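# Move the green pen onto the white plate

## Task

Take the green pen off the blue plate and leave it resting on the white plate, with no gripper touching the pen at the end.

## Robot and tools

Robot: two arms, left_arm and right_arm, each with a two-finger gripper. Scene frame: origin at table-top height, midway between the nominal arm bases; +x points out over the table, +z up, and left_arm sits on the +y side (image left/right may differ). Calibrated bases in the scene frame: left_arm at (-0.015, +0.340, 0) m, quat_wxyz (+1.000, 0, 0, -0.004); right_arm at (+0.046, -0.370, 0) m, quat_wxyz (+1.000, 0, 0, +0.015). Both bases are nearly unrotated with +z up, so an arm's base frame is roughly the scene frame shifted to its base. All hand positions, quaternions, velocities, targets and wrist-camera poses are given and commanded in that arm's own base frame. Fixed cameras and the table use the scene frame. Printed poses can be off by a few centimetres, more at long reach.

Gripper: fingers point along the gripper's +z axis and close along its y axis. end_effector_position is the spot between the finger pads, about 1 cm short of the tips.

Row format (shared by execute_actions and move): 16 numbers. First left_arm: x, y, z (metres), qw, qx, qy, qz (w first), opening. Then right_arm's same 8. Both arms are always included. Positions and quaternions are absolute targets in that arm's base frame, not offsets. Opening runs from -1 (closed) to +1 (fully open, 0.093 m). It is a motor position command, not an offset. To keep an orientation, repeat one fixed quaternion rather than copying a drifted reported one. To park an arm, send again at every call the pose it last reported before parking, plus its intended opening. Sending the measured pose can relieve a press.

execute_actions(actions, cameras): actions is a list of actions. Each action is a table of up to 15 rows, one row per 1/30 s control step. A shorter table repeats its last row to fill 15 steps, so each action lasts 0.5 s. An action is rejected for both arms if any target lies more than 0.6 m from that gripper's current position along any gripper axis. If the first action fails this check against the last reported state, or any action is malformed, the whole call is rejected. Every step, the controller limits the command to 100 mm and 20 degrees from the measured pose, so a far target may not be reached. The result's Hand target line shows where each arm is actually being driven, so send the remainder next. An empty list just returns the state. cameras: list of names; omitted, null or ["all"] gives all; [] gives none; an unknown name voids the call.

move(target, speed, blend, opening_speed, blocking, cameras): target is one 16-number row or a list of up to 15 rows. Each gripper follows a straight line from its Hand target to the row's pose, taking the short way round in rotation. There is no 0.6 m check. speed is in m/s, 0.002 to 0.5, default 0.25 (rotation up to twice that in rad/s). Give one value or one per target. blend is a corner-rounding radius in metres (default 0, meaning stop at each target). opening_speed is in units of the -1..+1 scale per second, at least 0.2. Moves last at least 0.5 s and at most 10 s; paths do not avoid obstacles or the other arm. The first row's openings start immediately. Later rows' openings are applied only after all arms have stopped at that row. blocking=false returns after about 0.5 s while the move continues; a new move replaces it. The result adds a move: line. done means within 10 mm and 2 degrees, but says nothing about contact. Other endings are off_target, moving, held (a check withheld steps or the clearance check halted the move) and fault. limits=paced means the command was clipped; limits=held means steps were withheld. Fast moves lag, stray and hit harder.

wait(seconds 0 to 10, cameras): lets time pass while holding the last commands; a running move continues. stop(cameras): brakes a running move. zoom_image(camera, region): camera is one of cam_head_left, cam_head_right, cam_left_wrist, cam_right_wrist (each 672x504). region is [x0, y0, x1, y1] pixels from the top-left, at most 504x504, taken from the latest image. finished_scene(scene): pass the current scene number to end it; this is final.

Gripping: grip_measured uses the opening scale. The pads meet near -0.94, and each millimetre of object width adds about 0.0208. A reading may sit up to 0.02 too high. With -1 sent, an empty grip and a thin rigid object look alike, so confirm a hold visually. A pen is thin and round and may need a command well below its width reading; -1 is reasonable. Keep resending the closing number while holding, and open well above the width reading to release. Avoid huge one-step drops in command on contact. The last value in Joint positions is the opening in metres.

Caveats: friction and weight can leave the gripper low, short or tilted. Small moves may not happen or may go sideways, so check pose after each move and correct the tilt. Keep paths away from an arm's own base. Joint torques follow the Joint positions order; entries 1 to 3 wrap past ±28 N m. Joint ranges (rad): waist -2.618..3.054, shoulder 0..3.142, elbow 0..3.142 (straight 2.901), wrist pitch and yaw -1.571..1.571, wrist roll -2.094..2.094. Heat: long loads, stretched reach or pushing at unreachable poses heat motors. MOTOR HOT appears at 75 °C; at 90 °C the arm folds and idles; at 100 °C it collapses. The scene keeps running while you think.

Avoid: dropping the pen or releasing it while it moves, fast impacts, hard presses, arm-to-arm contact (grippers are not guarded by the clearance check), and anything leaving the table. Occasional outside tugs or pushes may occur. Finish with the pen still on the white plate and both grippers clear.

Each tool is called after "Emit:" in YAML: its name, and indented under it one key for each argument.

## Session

Emit:
execute_actions:
  actions: []

Scene clock: 0.00 s.
left_arm: end_effector_position=(+0.4094, -0.1553, +0.2796) grip_measured=+1.000 end_effector_quat_wxyz=(+0.279, +0.476, +0.794, -0.253) | right_arm: end_effector_position=(+0.3157, -0.1342, +0.3667) grip_measured=+1.000 end_effector_quat_wxyz=(+0.631, +0.105, +0.685, -0.348)
Joint positions: left_arm=[-0.113 1.983 2.211 -1.429 0.696 0.832 0.093] | right_arm=[-0.17 0.925 0.815 0.154 0.486 -0.372 0.093]
Joint velocities: within noise
Joint torques (N m): no reading
Motor temperatures (°C): left_arm=[26 27 28 29 26 28 26] | right_arm=[27 28 25 26 26 27 27]
Heat: left arm: 29 °C; right arm: 28 °C.
Hand target: left_arm +0.4084, -0.1550, +0.2835; +0.283, +0.477, +0.793, -0.251 | right_arm +0.3149, -0.1341, +0.3704; +0.633, +0.106, +0.683, -0.348
Tool commands: left_gripper/opening=+1.0 right_gripper/opening=+1.0

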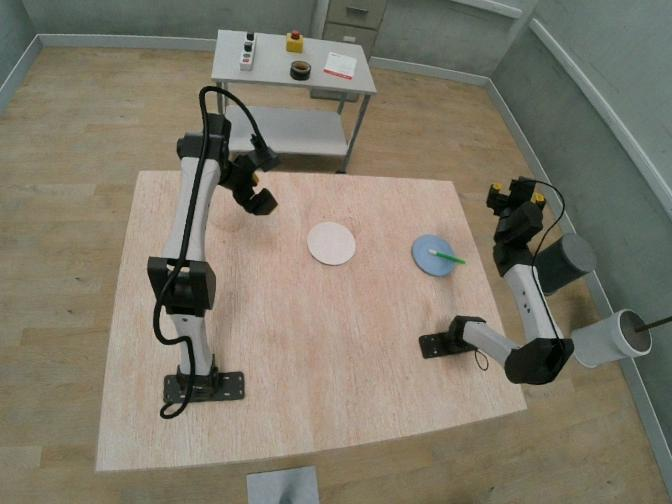

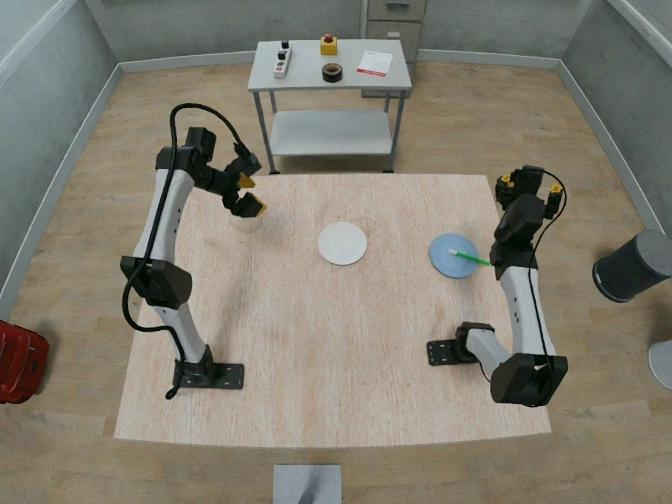

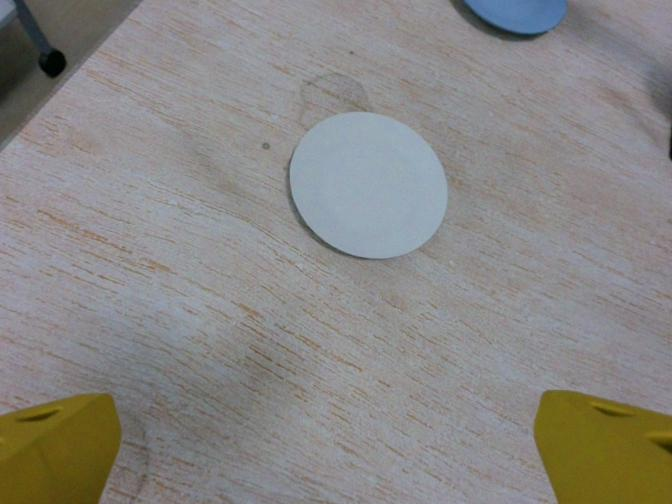

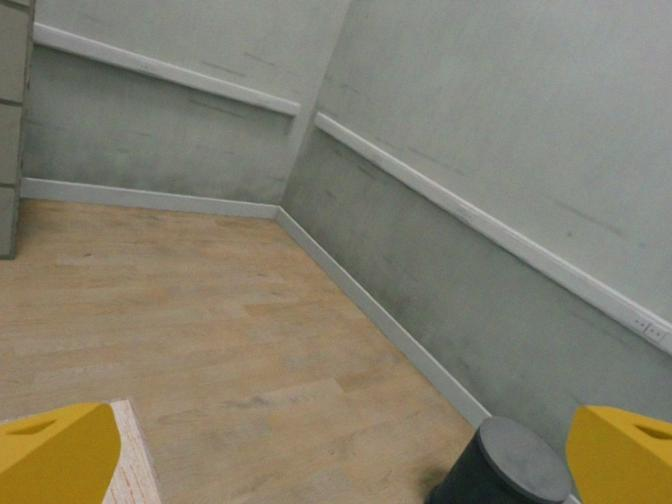

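Emit:
move:
  target: [0.4094,-0.1553,0.2796,0.279,0.476,0.794,-0.253,1,0.24,0,0.22,0.259,0,0.966,0,0.3]
  speed: 0.35
  cameras: ["cam_head_right","cam_right_wrist"]

Scene clock: 10.03 s.
left_arm: end_effector_position=(+0.4094, -0.1553, +0.2796) grip_measured=+1.000 end_effector_quat_wxyz=(+0.279, +0.476, +0.794, -0.253) | right_arm: end_effector_position=(+0.2433, -0.0050, +0.2150) grip_measured=+0.302 end_effector_quat_wxyz=(+0.268, -0.003, +0.963, -0.013)
Joint positions: left_arm=[-0.113 1.983 2.211 -1.429 0.696 0.832 0.093] | right_arm=[-0.007 1.014 1.117 -1.13 0.02 -0.019 0.06]
Joint velocities: within noise
Joint torques (N m): left_arm=[-0.08 -8.61 7.1 1.26 0.51 0.04] | right_arm=[0.65 -1.11 8.87 1.3 -0.27 0.2]
Motor temperatures (°C): left_arm=[26 30 29 30 26 28 26] | right_arm=[27 28 26 29 26 27 27]
Heat: left arm: 30 °C; right arm: 29 °C.
Hand target: left_arm +0.4094, -0.1553, +0.2796; +0.279, +0.476, +0.794, -0.253 | right_arm +0.2391, -0.0004, +0.2209; +0.262, -0.004, +0.965, -0.002
Off the commanded pose: left_arm 0.000 m, 0 deg | right_arm 0.008 m, 2 deg.
move: done
Images, in order (width x height): cam_head_right 672x504, cam_right_wrist 672x504.

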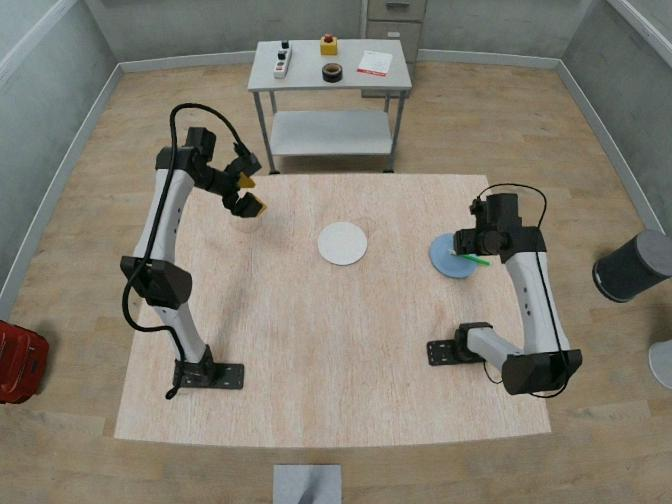

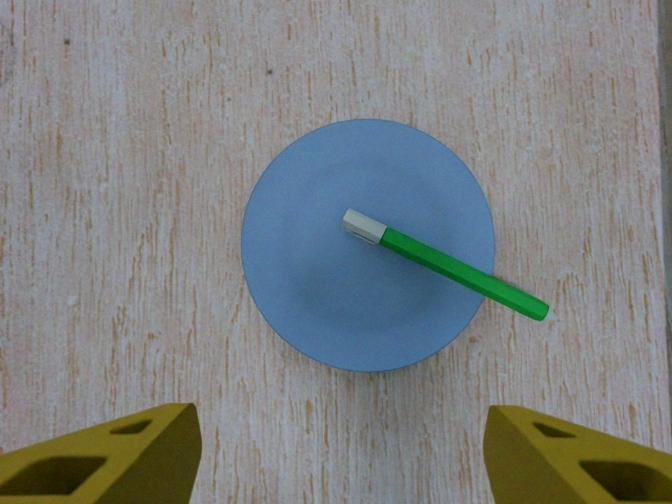

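Emit:
move:
  target:
    - [0.4094,-0.1553,0.2796,0.279,0.476,0.794,-0.253,1,0.315,-0.04,0.09,0,-0.5225,0.8526,0,0.3]
  cameras: ["cam_right_wrist"]

Scene clock: 22.40 s.
left_arm: end_effector_position=(+0.4094, -0.1553, +0.2796) grip_measured=+1.000 end_effector_quat_wxyz=(+0.279, +0.476, +0.794, -0.253) | right_arm: end_effector_position=(+0.3112, -0.0376, +0.0863) grip_measured=+0.302 end_effector_quat_wxyz=(+0.007, -0.513, +0.858, +0.008)
Joint positions: left_arm=[-0.113 1.983 2.211 -1.429 0.696 0.832 0.093] | right_arm=[-0.132 1.742 1.323 -1.15 -0.021 -1.21 0.06]
Joint velocities: within noise
Joint torques (N m): left_arm=[-0.09 -8.61 7.12 1.26 0.5 0.04] | right_arm=[0.55 -6.57 8.02 0.08 0.03 -0.03]
Motor temperatures (°C): left_arm=[26 32 29 31 26 28 26] | right_arm=[27 28 29 28 26 27 27]
Heat: left arm: 32 °C; right arm: 29 °C.
Hand target: left_arm +0.4094, -0.1553, +0.2796; +0.279, +0.476, +0.794, -0.253 | right_arm +0.3149, -0.0397, +0.0907; +0.002, -0.520, +0.854, +0.001
Off the commanded pose: left_arm 0.000 m, 0 deg | right_arm 0.006 m, 2 deg.
move: done
Images, in order (width x height): cam_right_wrist 672x504.

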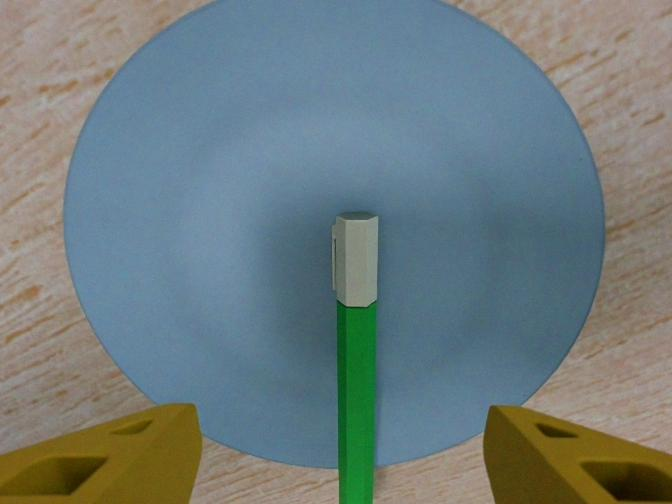

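Emit:
move:
  target:
    - [0.4094,-0.1553,0.2796,0.279,0.476,0.794,-0.253,1,0.315,-0.042,0.045,0,-0.5225,0.8526,0,0.3]
    - [0.4094,-0.1553,0.2796,0.279,0.476,0.794,-0.253,1,0.311,-0.042,0.022,0,-0.5225,0.8526,0,0.3]
  speed: [0.15,0.06]
  cameras: ["cam_right_wrist"]

Scene clock: 29.17 s.
left_arm: end_effector_position=(+0.4094, -0.1553, +0.2796) grip_measured=+1.000 end_effector_quat_wxyz=(+0.279, +0.476, +0.794, -0.253) | right_arm: end_effector_position=(+0.3133, -0.0384, +0.0301) grip_measured=+0.302 end_effector_quat_wxyz=(+0.009, -0.519, +0.855, +0.005)
Joint positions: left_arm=[-0.113 1.983 2.211 -1.429 0.696 0.832 0.093] | right_arm=[-0.132 1.805 1.167 -0.925 -0.018 -1.222 0.06]
Joint velocities: within noise
Joint torques (N m): left_arm=[-0.08 -8.61 7.12 1.27 0.5 0.04] | right_arm=[0.01 -6.8 3.59 0.6 0.03 -0.03]
Motor temperatures (°C): left_arm=[26 33 30 31 26 28 26] | right_arm=[27 29 30 28 26 27 27]
Heat: left arm: 33 °C; right arm: 30 °C.
Hand target: left_arm +0.4094, -0.1553, +0.2796; +0.279, +0.476, +0.794, -0.253 | right_arm +0.3105, -0.0418, +0.0222; -0.001, -0.522, +0.853, +0.001
Off the commanded pose: left_arm 0.000 m, 0 deg | right_arm 0.009 m, 1 deg.
move: done
Images, in order (width x height): cam_right_wrist 672x504.

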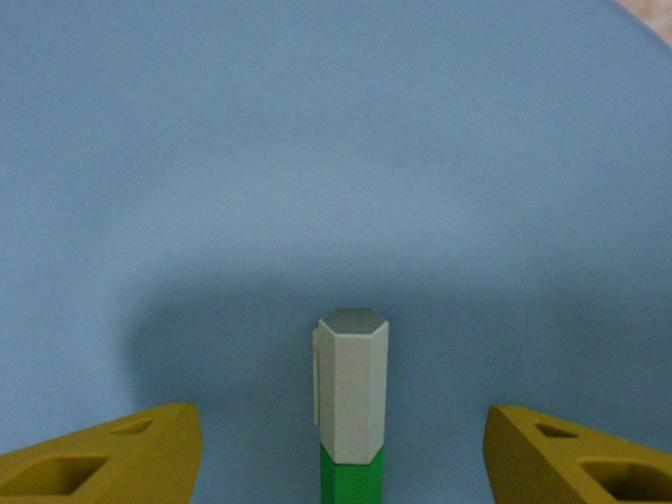

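Emit:
move:
  target:
    - [0.4094,-0.1553,0.2796,0.279,0.476,0.794,-0.253,1,0.311,-0.042,0.02,0,-0.5225,0.8526,0,-1]
  opening_speed: 1
  cameras: []

Emit:
move:
  target:
    - [0.4094,-0.1553,0.2796,0.279,0.476,0.794,-0.253,1,0.311,-0.04,0.1,0,-0.5225,0.8526,0,-1]
    - [0.4094,-0.1553,0.2796,0.279,0.476,0.794,-0.253,1,0.37,0.385,0.1,0,-0.5225,0.8526,0,-1]
    - [0.4094,-0.1553,0.2796,0.279,0.476,0.794,-0.253,1,0.37,0.385,0.06,0,-0.5225,0.8526,0,-1]
  blend: 0.02

Scene clock: 39.33 s.
left_arm: end_effector_position=(+0.4094, -0.1553, +0.2796) grip_measured=+1.000 end_effector_quat_wxyz=(+0.279, +0.476, +0.794, -0.253) | right_arm: end_effector_position=(+0.3154, -0.0390, +0.0301) grip_measured=-0.870 end_effector_quat_wxyz=(+0.012, -0.519, +0.855, +0.001)
Joint positions: left_arm=[-0.113 1.983 2.211 -1.429 0.696 0.832 0.093] | right_arm=[-0.132 1.805 1.167 -0.916 -0.017 -1.224 0.003]
Joint velocities: within noise
Joint torques (N m): left_arm=[-0.09 -8.59 7.12 1.26 0.5 0.04] | right_arm=[-0.02 -6.52 3.22 0.61 0.02 -0.03]
Motor temperatures (°C): left_arm=[26 34 30 31 26 28 26] | right_arm=[27 30 29 27 26 27 27]
Heat: left arm: 34 °C; right arm: 30 °C.
Hand target: left_arm +0.4094, -0.1553, +0.2796; +0.279, +0.476, +0.794, -0.253 | right_arm +0.3108, -0.0421, +0.0204; +0.000, -0.523, +0.852, +0.000
Off the commanded pose: left_arm 0.000 m, 0 deg | right_arm 0.011 m, 1 deg.
move: off_target (right_arm)
No camera images: "cameras" was empty.

Scene clock: 42.30 s.
left_arm: end_effector_position=(+0.4094, -0.1553, +0.2796) grip_measured=+1.000 end_effector_quat_wxyz=(+0.279, +0.476, +0.794, -0.253) | right_arm: end_effector_position=(+0.3674, +0.3898, +0.0563) grip_measured=-0.876 end_effector_quat_wxyz=(+0.064, -0.532, +0.844, +0.026)
Joint positions: left_arm=[-0.113 1.983 2.211 -1.429 0.696 0.832 0.093] | right_arm=[0.809 2.749 2.84 -1.525 -0.018 -0.315 0.003]
Joint velocities: within noise
Joint torques (N m): left_arm=[-0.09 -8.59 7.12 1.26 0.5 0.04] | right_arm=[-0.23 -14.39 7.69 0.45 0.02 0.21]
Motor temperatures (°C): left_arm=[26 35 30 31 26 28 26] | right_arm=[27 31 29 27 26 27 27]
Heat: left arm: 35 °C; right arm: 31 °C.
Hand target: left_arm +0.4094, -0.1553, +0.2796; +0.279, +0.476, +0.794, -0.253 | right_arm +0.3695, +0.3850, +0.0595; +0.064, -0.525, +0.848, +0.019
Off the commanded pose: left_arm 0.000 m, 0 deg | right_arm 0.007 m, 8 deg.
elbow stopped short (right arm): the move would have taken joint 3 (elbow) straighter than the controller allows.
move: off_target (right_arm)

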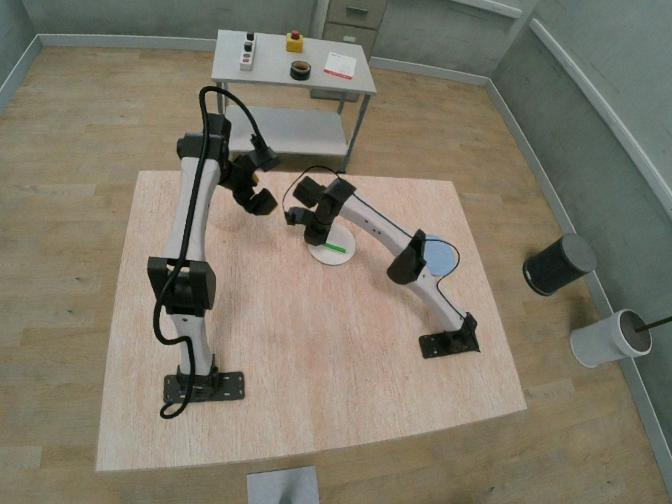

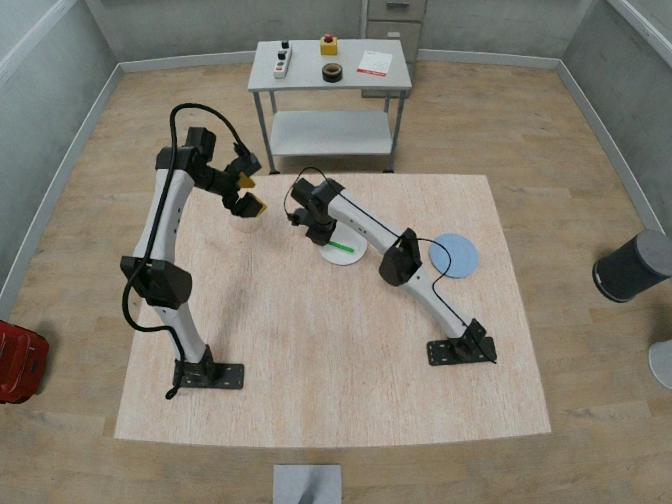

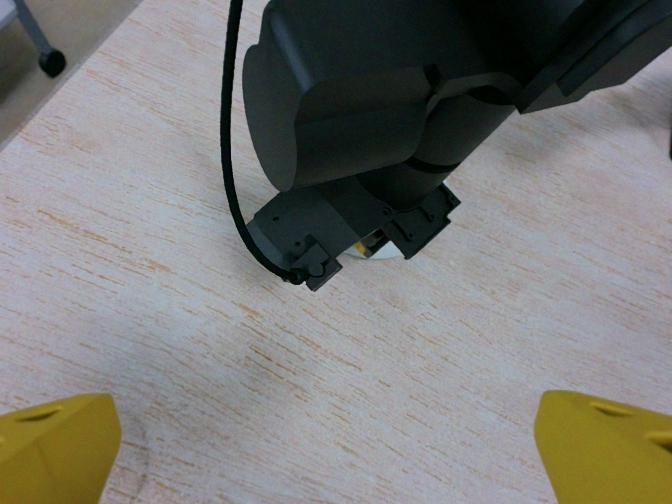

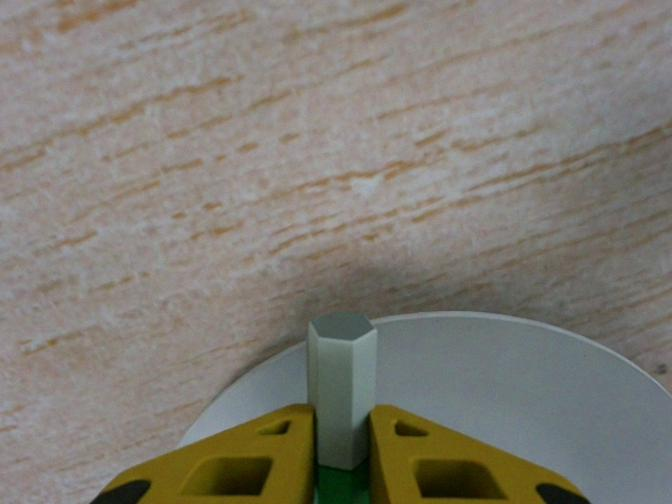

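Emit:
move:
  target:
    - [0.4094,-0.1553,0.2796,0.279,0.476,0.794,-0.253,1,0.353,0.358,0.052,0,-0.5225,0.8526,0,-1]
    - [0.4094,-0.1553,0.2796,0.279,0.476,0.794,-0.253,1,0.353,0.358,0.032,0,-0.5225,0.8526,0,-1]
  speed: [0.12,0.05]
  cameras: ["cam_head_right","cam_right_wrist"]

Scene clock: 48.57 s.
left_arm: end_effector_position=(+0.4094, -0.1553, +0.2796) grip_measured=+1.000 end_effector_quat_wxyz=(+0.279, +0.476, +0.794, -0.253) | right_arm: end_effector_position=(+0.3532, +0.3640, +0.0346) grip_measured=-0.876 end_effector_quat_wxyz=(+0.005, -0.524, +0.852, +0.006)
Joint positions: left_arm=[-0.113 1.983 2.211 -1.429 0.696 0.832 0.093] | right_arm=[0.797 2.675 2.613 -1.495 -0.009 -0.306 0.003]
Joint velocities: within noise
Joint torques (N m): left_arm=[-0.08 -8.59 7.12 1.26 0.5 0.03] | right_arm=[-0.21 -15.75 2.96 0.45 0.07 0.17]
Motor temperatures (°C): left_arm=[26 35 30 31 26 28 26] | right_arm=[27 33 29 27 26 27 27]
Heat: left arm: 35 °C; right arm: 33 °C.
Hand target: left_arm +0.4094, -0.1553, +0.2796; +0.279, +0.476, +0.794, -0.253 | right_arm +0.3539, +0.3572, +0.0324; +0.000, -0.519, +0.855, -0.004
Off the commanded pose: left_arm 0.000 m, 0 deg | right_arm 0.007 m, 1 deg.
move: done
Images, in order (width x height): cam_head_right 672x504, cam_right_wrist 672x504.

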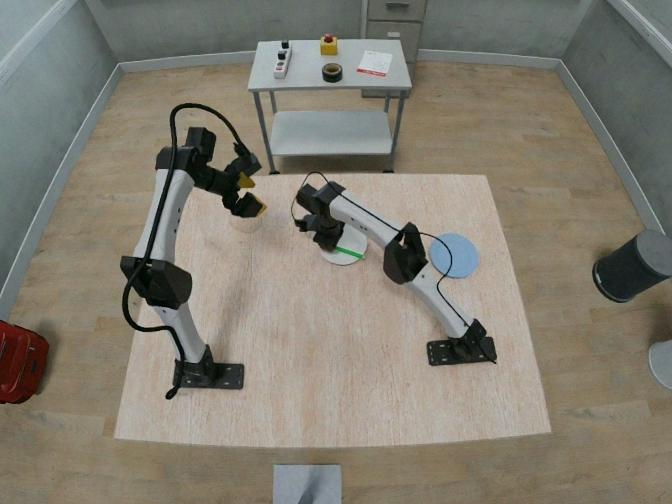

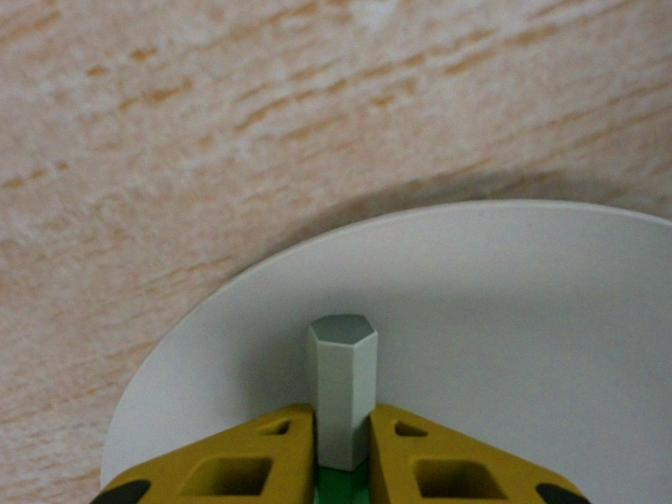

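Emit:
move:
  target:
    - [0.4094,-0.1553,0.2796,0.279,0.476,0.794,-0.253,1,0.361,0.372,0.037,0,-0.5225,0.8526,0,-1]
    - [0.4094,-0.1553,0.2796,0.279,0.476,0.794,-0.253,1,0.361,0.372,0.026,0,-0.5225,0.8526,0,-1]
  speed: [0.12,0.04]
  cameras: ["cam_head_right","cam_right_wrist"]

Scene clock: 54.97 s.
left_arm: end_effector_position=(+0.4094, -0.1553, +0.2796) grip_measured=+1.000 end_effector_quat_wxyz=(+0.279, +0.476, +0.794, -0.253) | right_arm: end_effector_position=(+0.3644, +0.3755, +0.0387) grip_measured=-0.876 end_effector_quat_wxyz=(+0.029, -0.526, +0.850, +0.012)
Joint positions: left_arm=[-0.113 1.983 2.211 -1.429 0.696 0.832 0.093] | right_arm=[0.797 2.774 2.824 -1.558 -0.009 -0.311 0.003]
Joint velocities: within noise
Joint torques (N m): left_arm=[-0.08 -8.59 7.1 1.26 0.5 0.04] | right_arm=[0.42 -11.56 7.09 0.22 -0.01 0.16]
Motor temperatures (°C): left_arm=[26 36 31 32 26 28 26] | right_arm=[27 36 29 27 26 27 27]
Heat: left arm: 36 °C; right arm: 36 °C.
Hand target: left_arm +0.4094, -0.1553, +0.2796; +0.279, +0.476, +0.794, -0.253 | right_arm +0.3605, +0.3714, +0.0260; +0.011, -0.525, +0.851, +0.003
Off the commanded pose: left_arm 0.000 m, 0 deg | right_arm 0.014 m, 4 deg.
joint sent to its limit (right arm) — joint 4 (wrist pitch), lower limit. The joint targets still meet the commanded pose.
move: off_target (right_arm)
Images, in order (width x height): cam_head_right 672x504, cam_right_wrist 672x504.

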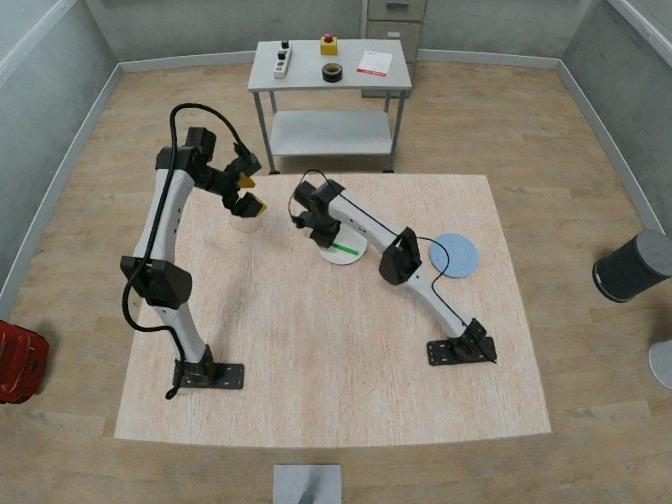

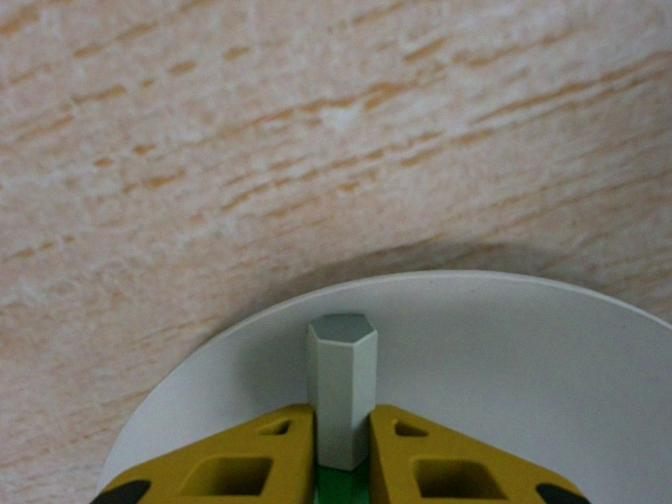

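Emit:
move:
  target:
    - [0.4094,-0.1553,0.2796,0.279,0.476,0.794,-0.253,1,0.358,0.368,0.016,0,-0.5225,0.8526,0,-1]
  speed: 0.04
  cameras: ["cam_head_right","cam_right_wrist"]

Scene clock: 60.23 s.
left_arm: end_effector_position=(+0.4094, -0.1553, +0.2796) grip_measured=+1.000 end_effector_quat_wxyz=(+0.279, +0.476, +0.794, -0.253) | right_arm: end_effector_position=(+0.3636, +0.3746, +0.0358) grip_measured=-0.876 end_effector_quat_wxyz=(+0.025, -0.524, +0.851, +0.011)
Joint positions: left_arm=[-0.113 1.983 2.211 -1.429 0.696 0.832 0.093] | right_arm=[0.797 2.774 2.813 -1.555 -0.009 -0.306 0.003]
Joint velocities: within noise
Joint torques (N m): left_arm=[-0.09 -8.62 7.1 1.26 0.5 0.04] | right_arm=[0.32 -13.05 2.41 0.5 0 0.19]
Motor temperatures (°C): left_arm=[26 36 31 32 26 28 26] | right_arm=[27 38 29 27 26 27 28]
Heat: left arm: 36 °C; right arm: 38 °C.
Hand target: left_arm +0.4094, -0.1553, +0.2796; +0.279, +0.476, +0.794, -0.253 | right_arm +0.3580, +0.3680, +0.0167; -0.002, -0.521, +0.854, -0.001
Off the commanded pose: left_arm 0.000 m, 0 deg | right_arm 0.022 m, 3 deg.
move: off_target (right_arm)
Images, in order (width x height): cam_head_right 672x504, cam_right_wrist 672x504.

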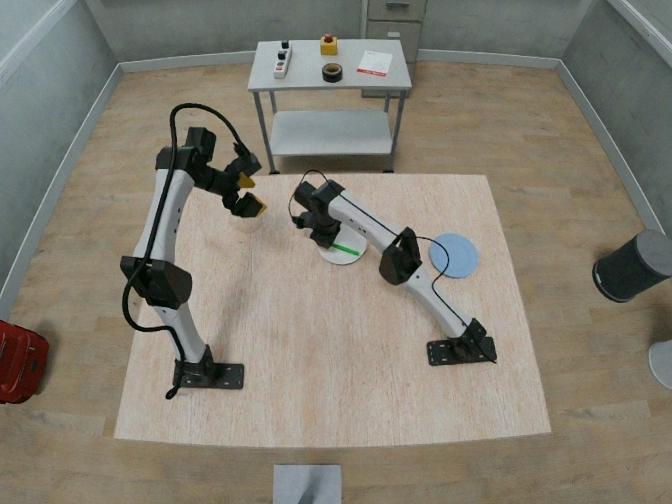

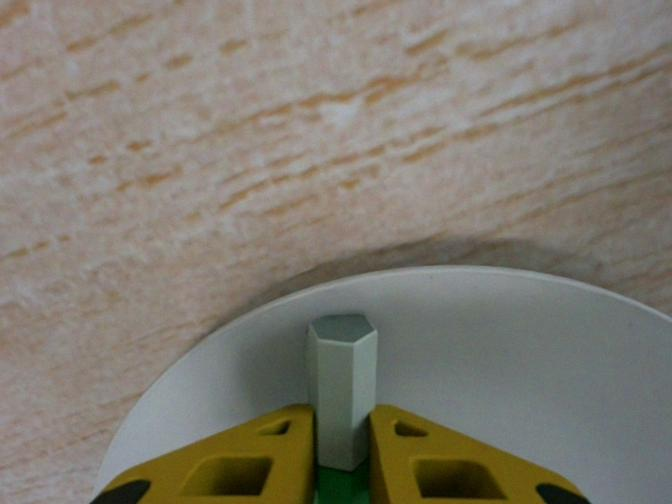

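Emit:
move:
  target:
    - [0.4094,-0.1553,0.2796,0.279,0.476,0.794,-0.253,1,0.355,0.366,0.008,0,-0.5225,0.8526,0,-1]
  speed: 0.04
  cameras: ["cam_right_wrist"]

Scene clock: 63.87 s.
left_arm: end_effector_position=(+0.4094, -0.1553, +0.2796) grip_measured=+1.000 end_effector_quat_wxyz=(+0.279, +0.476, +0.794, -0.253) | right_arm: end_effector_position=(+0.3636, +0.3743, +0.0349) grip_measured=-0.876 end_effector_quat_wxyz=(+0.035, -0.524, +0.851, +0.013)
Joint positions: left_arm=[-0.113 1.983 2.211 -1.429 0.696 0.832 0.093] | right_arm=[0.797 2.673 2.607 -1.431 -0.008 -0.306 0.003]
Joint velocities: within noise
Joint torques (N m): left_arm=[-0.08 -8.61 7.1 1.27 0.5 0.04] | right_arm=[0.47 -11.95 2.02 0.55 -0.01 0.15]
Motor temperatures (°C): left_arm=[26 36 31 32 26 28 26] | right_arm=[27 39 29 27 26 27 28]
Heat: left arm: 36 °C; right arm: 39 °C.
Hand target: left_arm +0.4094, -0.1553, +0.2796; +0.279, +0.476, +0.794, -0.253 | right_arm +0.3548, +0.3654, +0.0090; -0.001, -0.523, +0.852, -0.001
Off the commanded pose: left_arm 0.000 m, 0 deg | right_arm 0.029 m, 4 deg.
move: off_target (right_arm)
Images, in order (width x height): cam_right_wrist 672x504.

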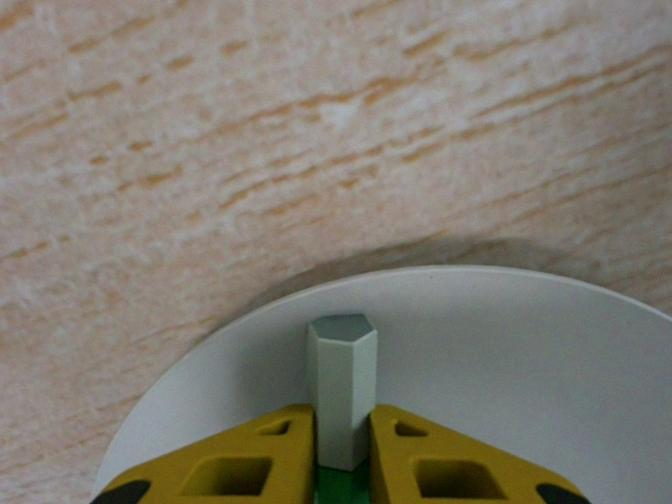

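Emit:
move:
  target:
    - [0.4094,-0.1553,0.2796,0.279,0.476,0.794,-0.253,1,0.359,0.37,0.018,0,-0.5225,0.8526,0,-0.4]
  opening_speed: 0.5
  cameras: ["cam_right_wrist"]

Emit:
move:
  target:
    - [0.4094,-0.1553,0.2796,0.279,0.476,0.794,-0.253,1,0.355,0.37,0.11,0,-0.5225,0.8526,0,-0.4]
  speed: 0.15

Scene clock: 69.77 s.
left_arm: end_effector_position=(+0.4094, -0.1553, +0.2796) grip_measured=+1.000 end_effector_quat_wxyz=(+0.279, +0.476, +0.794, -0.253) | right_arm: end_effector_position=(+0.3637, +0.3744, +0.0307) grip_measured=-0.402 end_effector_quat_wxyz=(+0.024, -0.524, +0.851, +0.010)
Joint positions: left_arm=[-0.113 1.983 2.211 -1.429 0.696 0.832 0.093] | right_arm=[0.797 2.76 2.765 -1.525 -0.008 -0.306 0.026]
Joint velocities: within noise
Joint torques (N m): left_arm=[-0.08 -8.61 7.1 1.26 0.5 0.04] | right_arm=[0.44 -11.62 7.19 0.13 -0.03 0.15]
Motor temperatures (°C): left_arm=[26 37 31 32 26 28 26] | right_arm=[27 41 29 27 26 27 28]
Heat: left arm: 37 °C; right arm: 41 °C.
Hand target: left_arm +0.4094, -0.1553, +0.2796; +0.279, +0.476, +0.794, -0.253 | right_arm +0.3589, +0.3699, +0.0184; +0.003, -0.523, +0.852, +0.001
Off the commanded pose: left_arm 0.000 m, 0 deg | right_arm 0.014 m, 3 deg.
move: off_target (right_arm)
Images, in order (width x height): cam_right_wrist 672x504.

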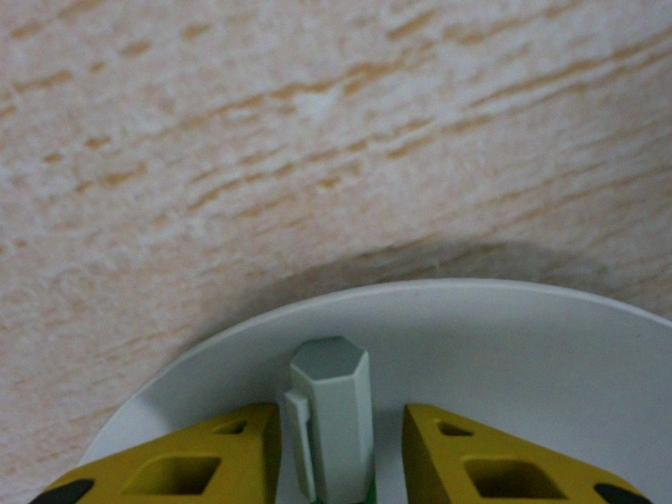

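Scene clock: 71.13 s.
left_arm: end_effector_position=(+0.4094, -0.1553, +0.2796) grip_measured=+1.000 end_effector_quat_wxyz=(+0.279, +0.476, +0.794, -0.253) | right_arm: end_effector_position=(+0.3616, +0.3742, +0.1041) grip_measured=-0.402 end_effector_quat_wxyz=(+0.078, -0.524, +0.848, +0.024)
Joint positions: left_arm=[-0.113 1.983 2.211 -1.429 0.696 0.832 0.093] | right_arm=[0.8 2.615 2.77 -1.563 -0.008 -0.306 0.026]
Joint velocities: within noise
Joint torques (N m): left_arm=[-0.08 -8.59 7.1 1.26 0.5 0.04] | right_arm=[0.66 -16.58 3.71 0.55 -0.03 0.19]
Motor temperatures (°C): left_arm=[26 37 31 32 26 28 26] | right_arm=[27 41 29 27 26 27 28]
Heat: left arm: 37 °C; right arm: 41 °C.
Hand target: left_arm +0.4094, -0.1553, +0.2796; +0.279, +0.476, +0.794, -0.253 | right_arm +0.3549, +0.3696, +0.1094; +0.070, -0.522, +0.850, +0.018
Off the commanded pose: left_arm 0.000 m, 0 deg | right_arm 0.010 m, 9 deg.
joint sent to its limit (right arm) — joint 4 (wrist pitch), lower limit. The joint targets are off in orientation, not in position.
move: off_target (right_arm)

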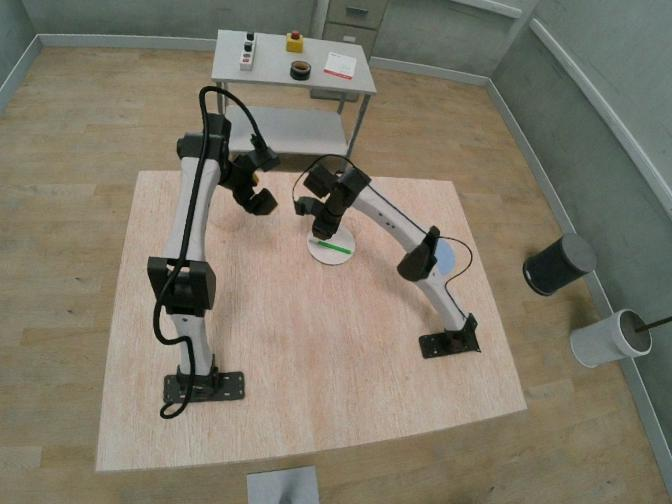

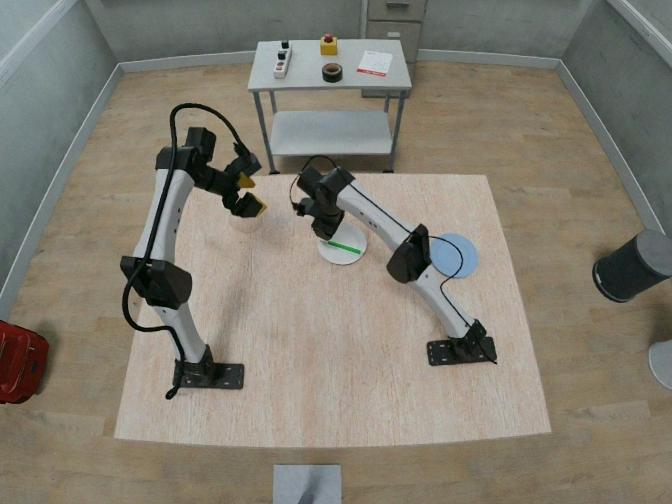

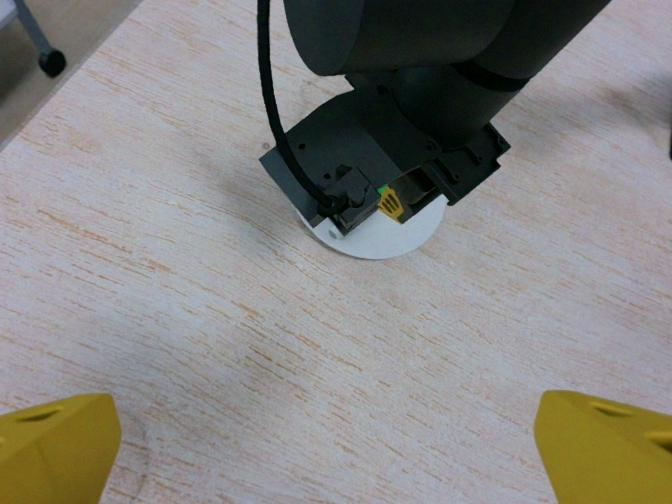

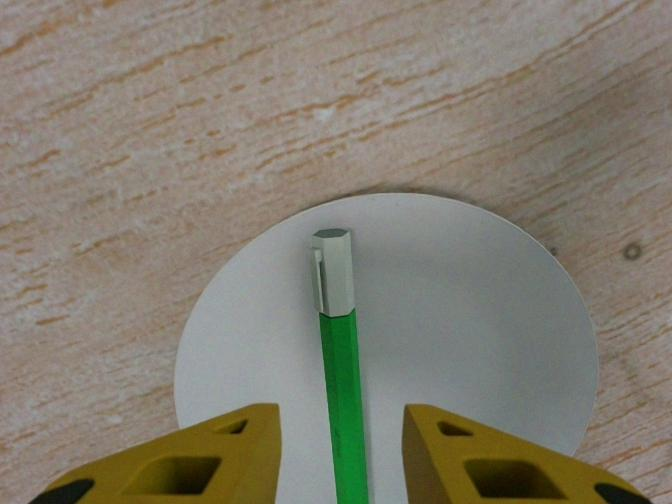

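Emit:
finished_scene:
  scene: 2

The scene is finished: the task was done.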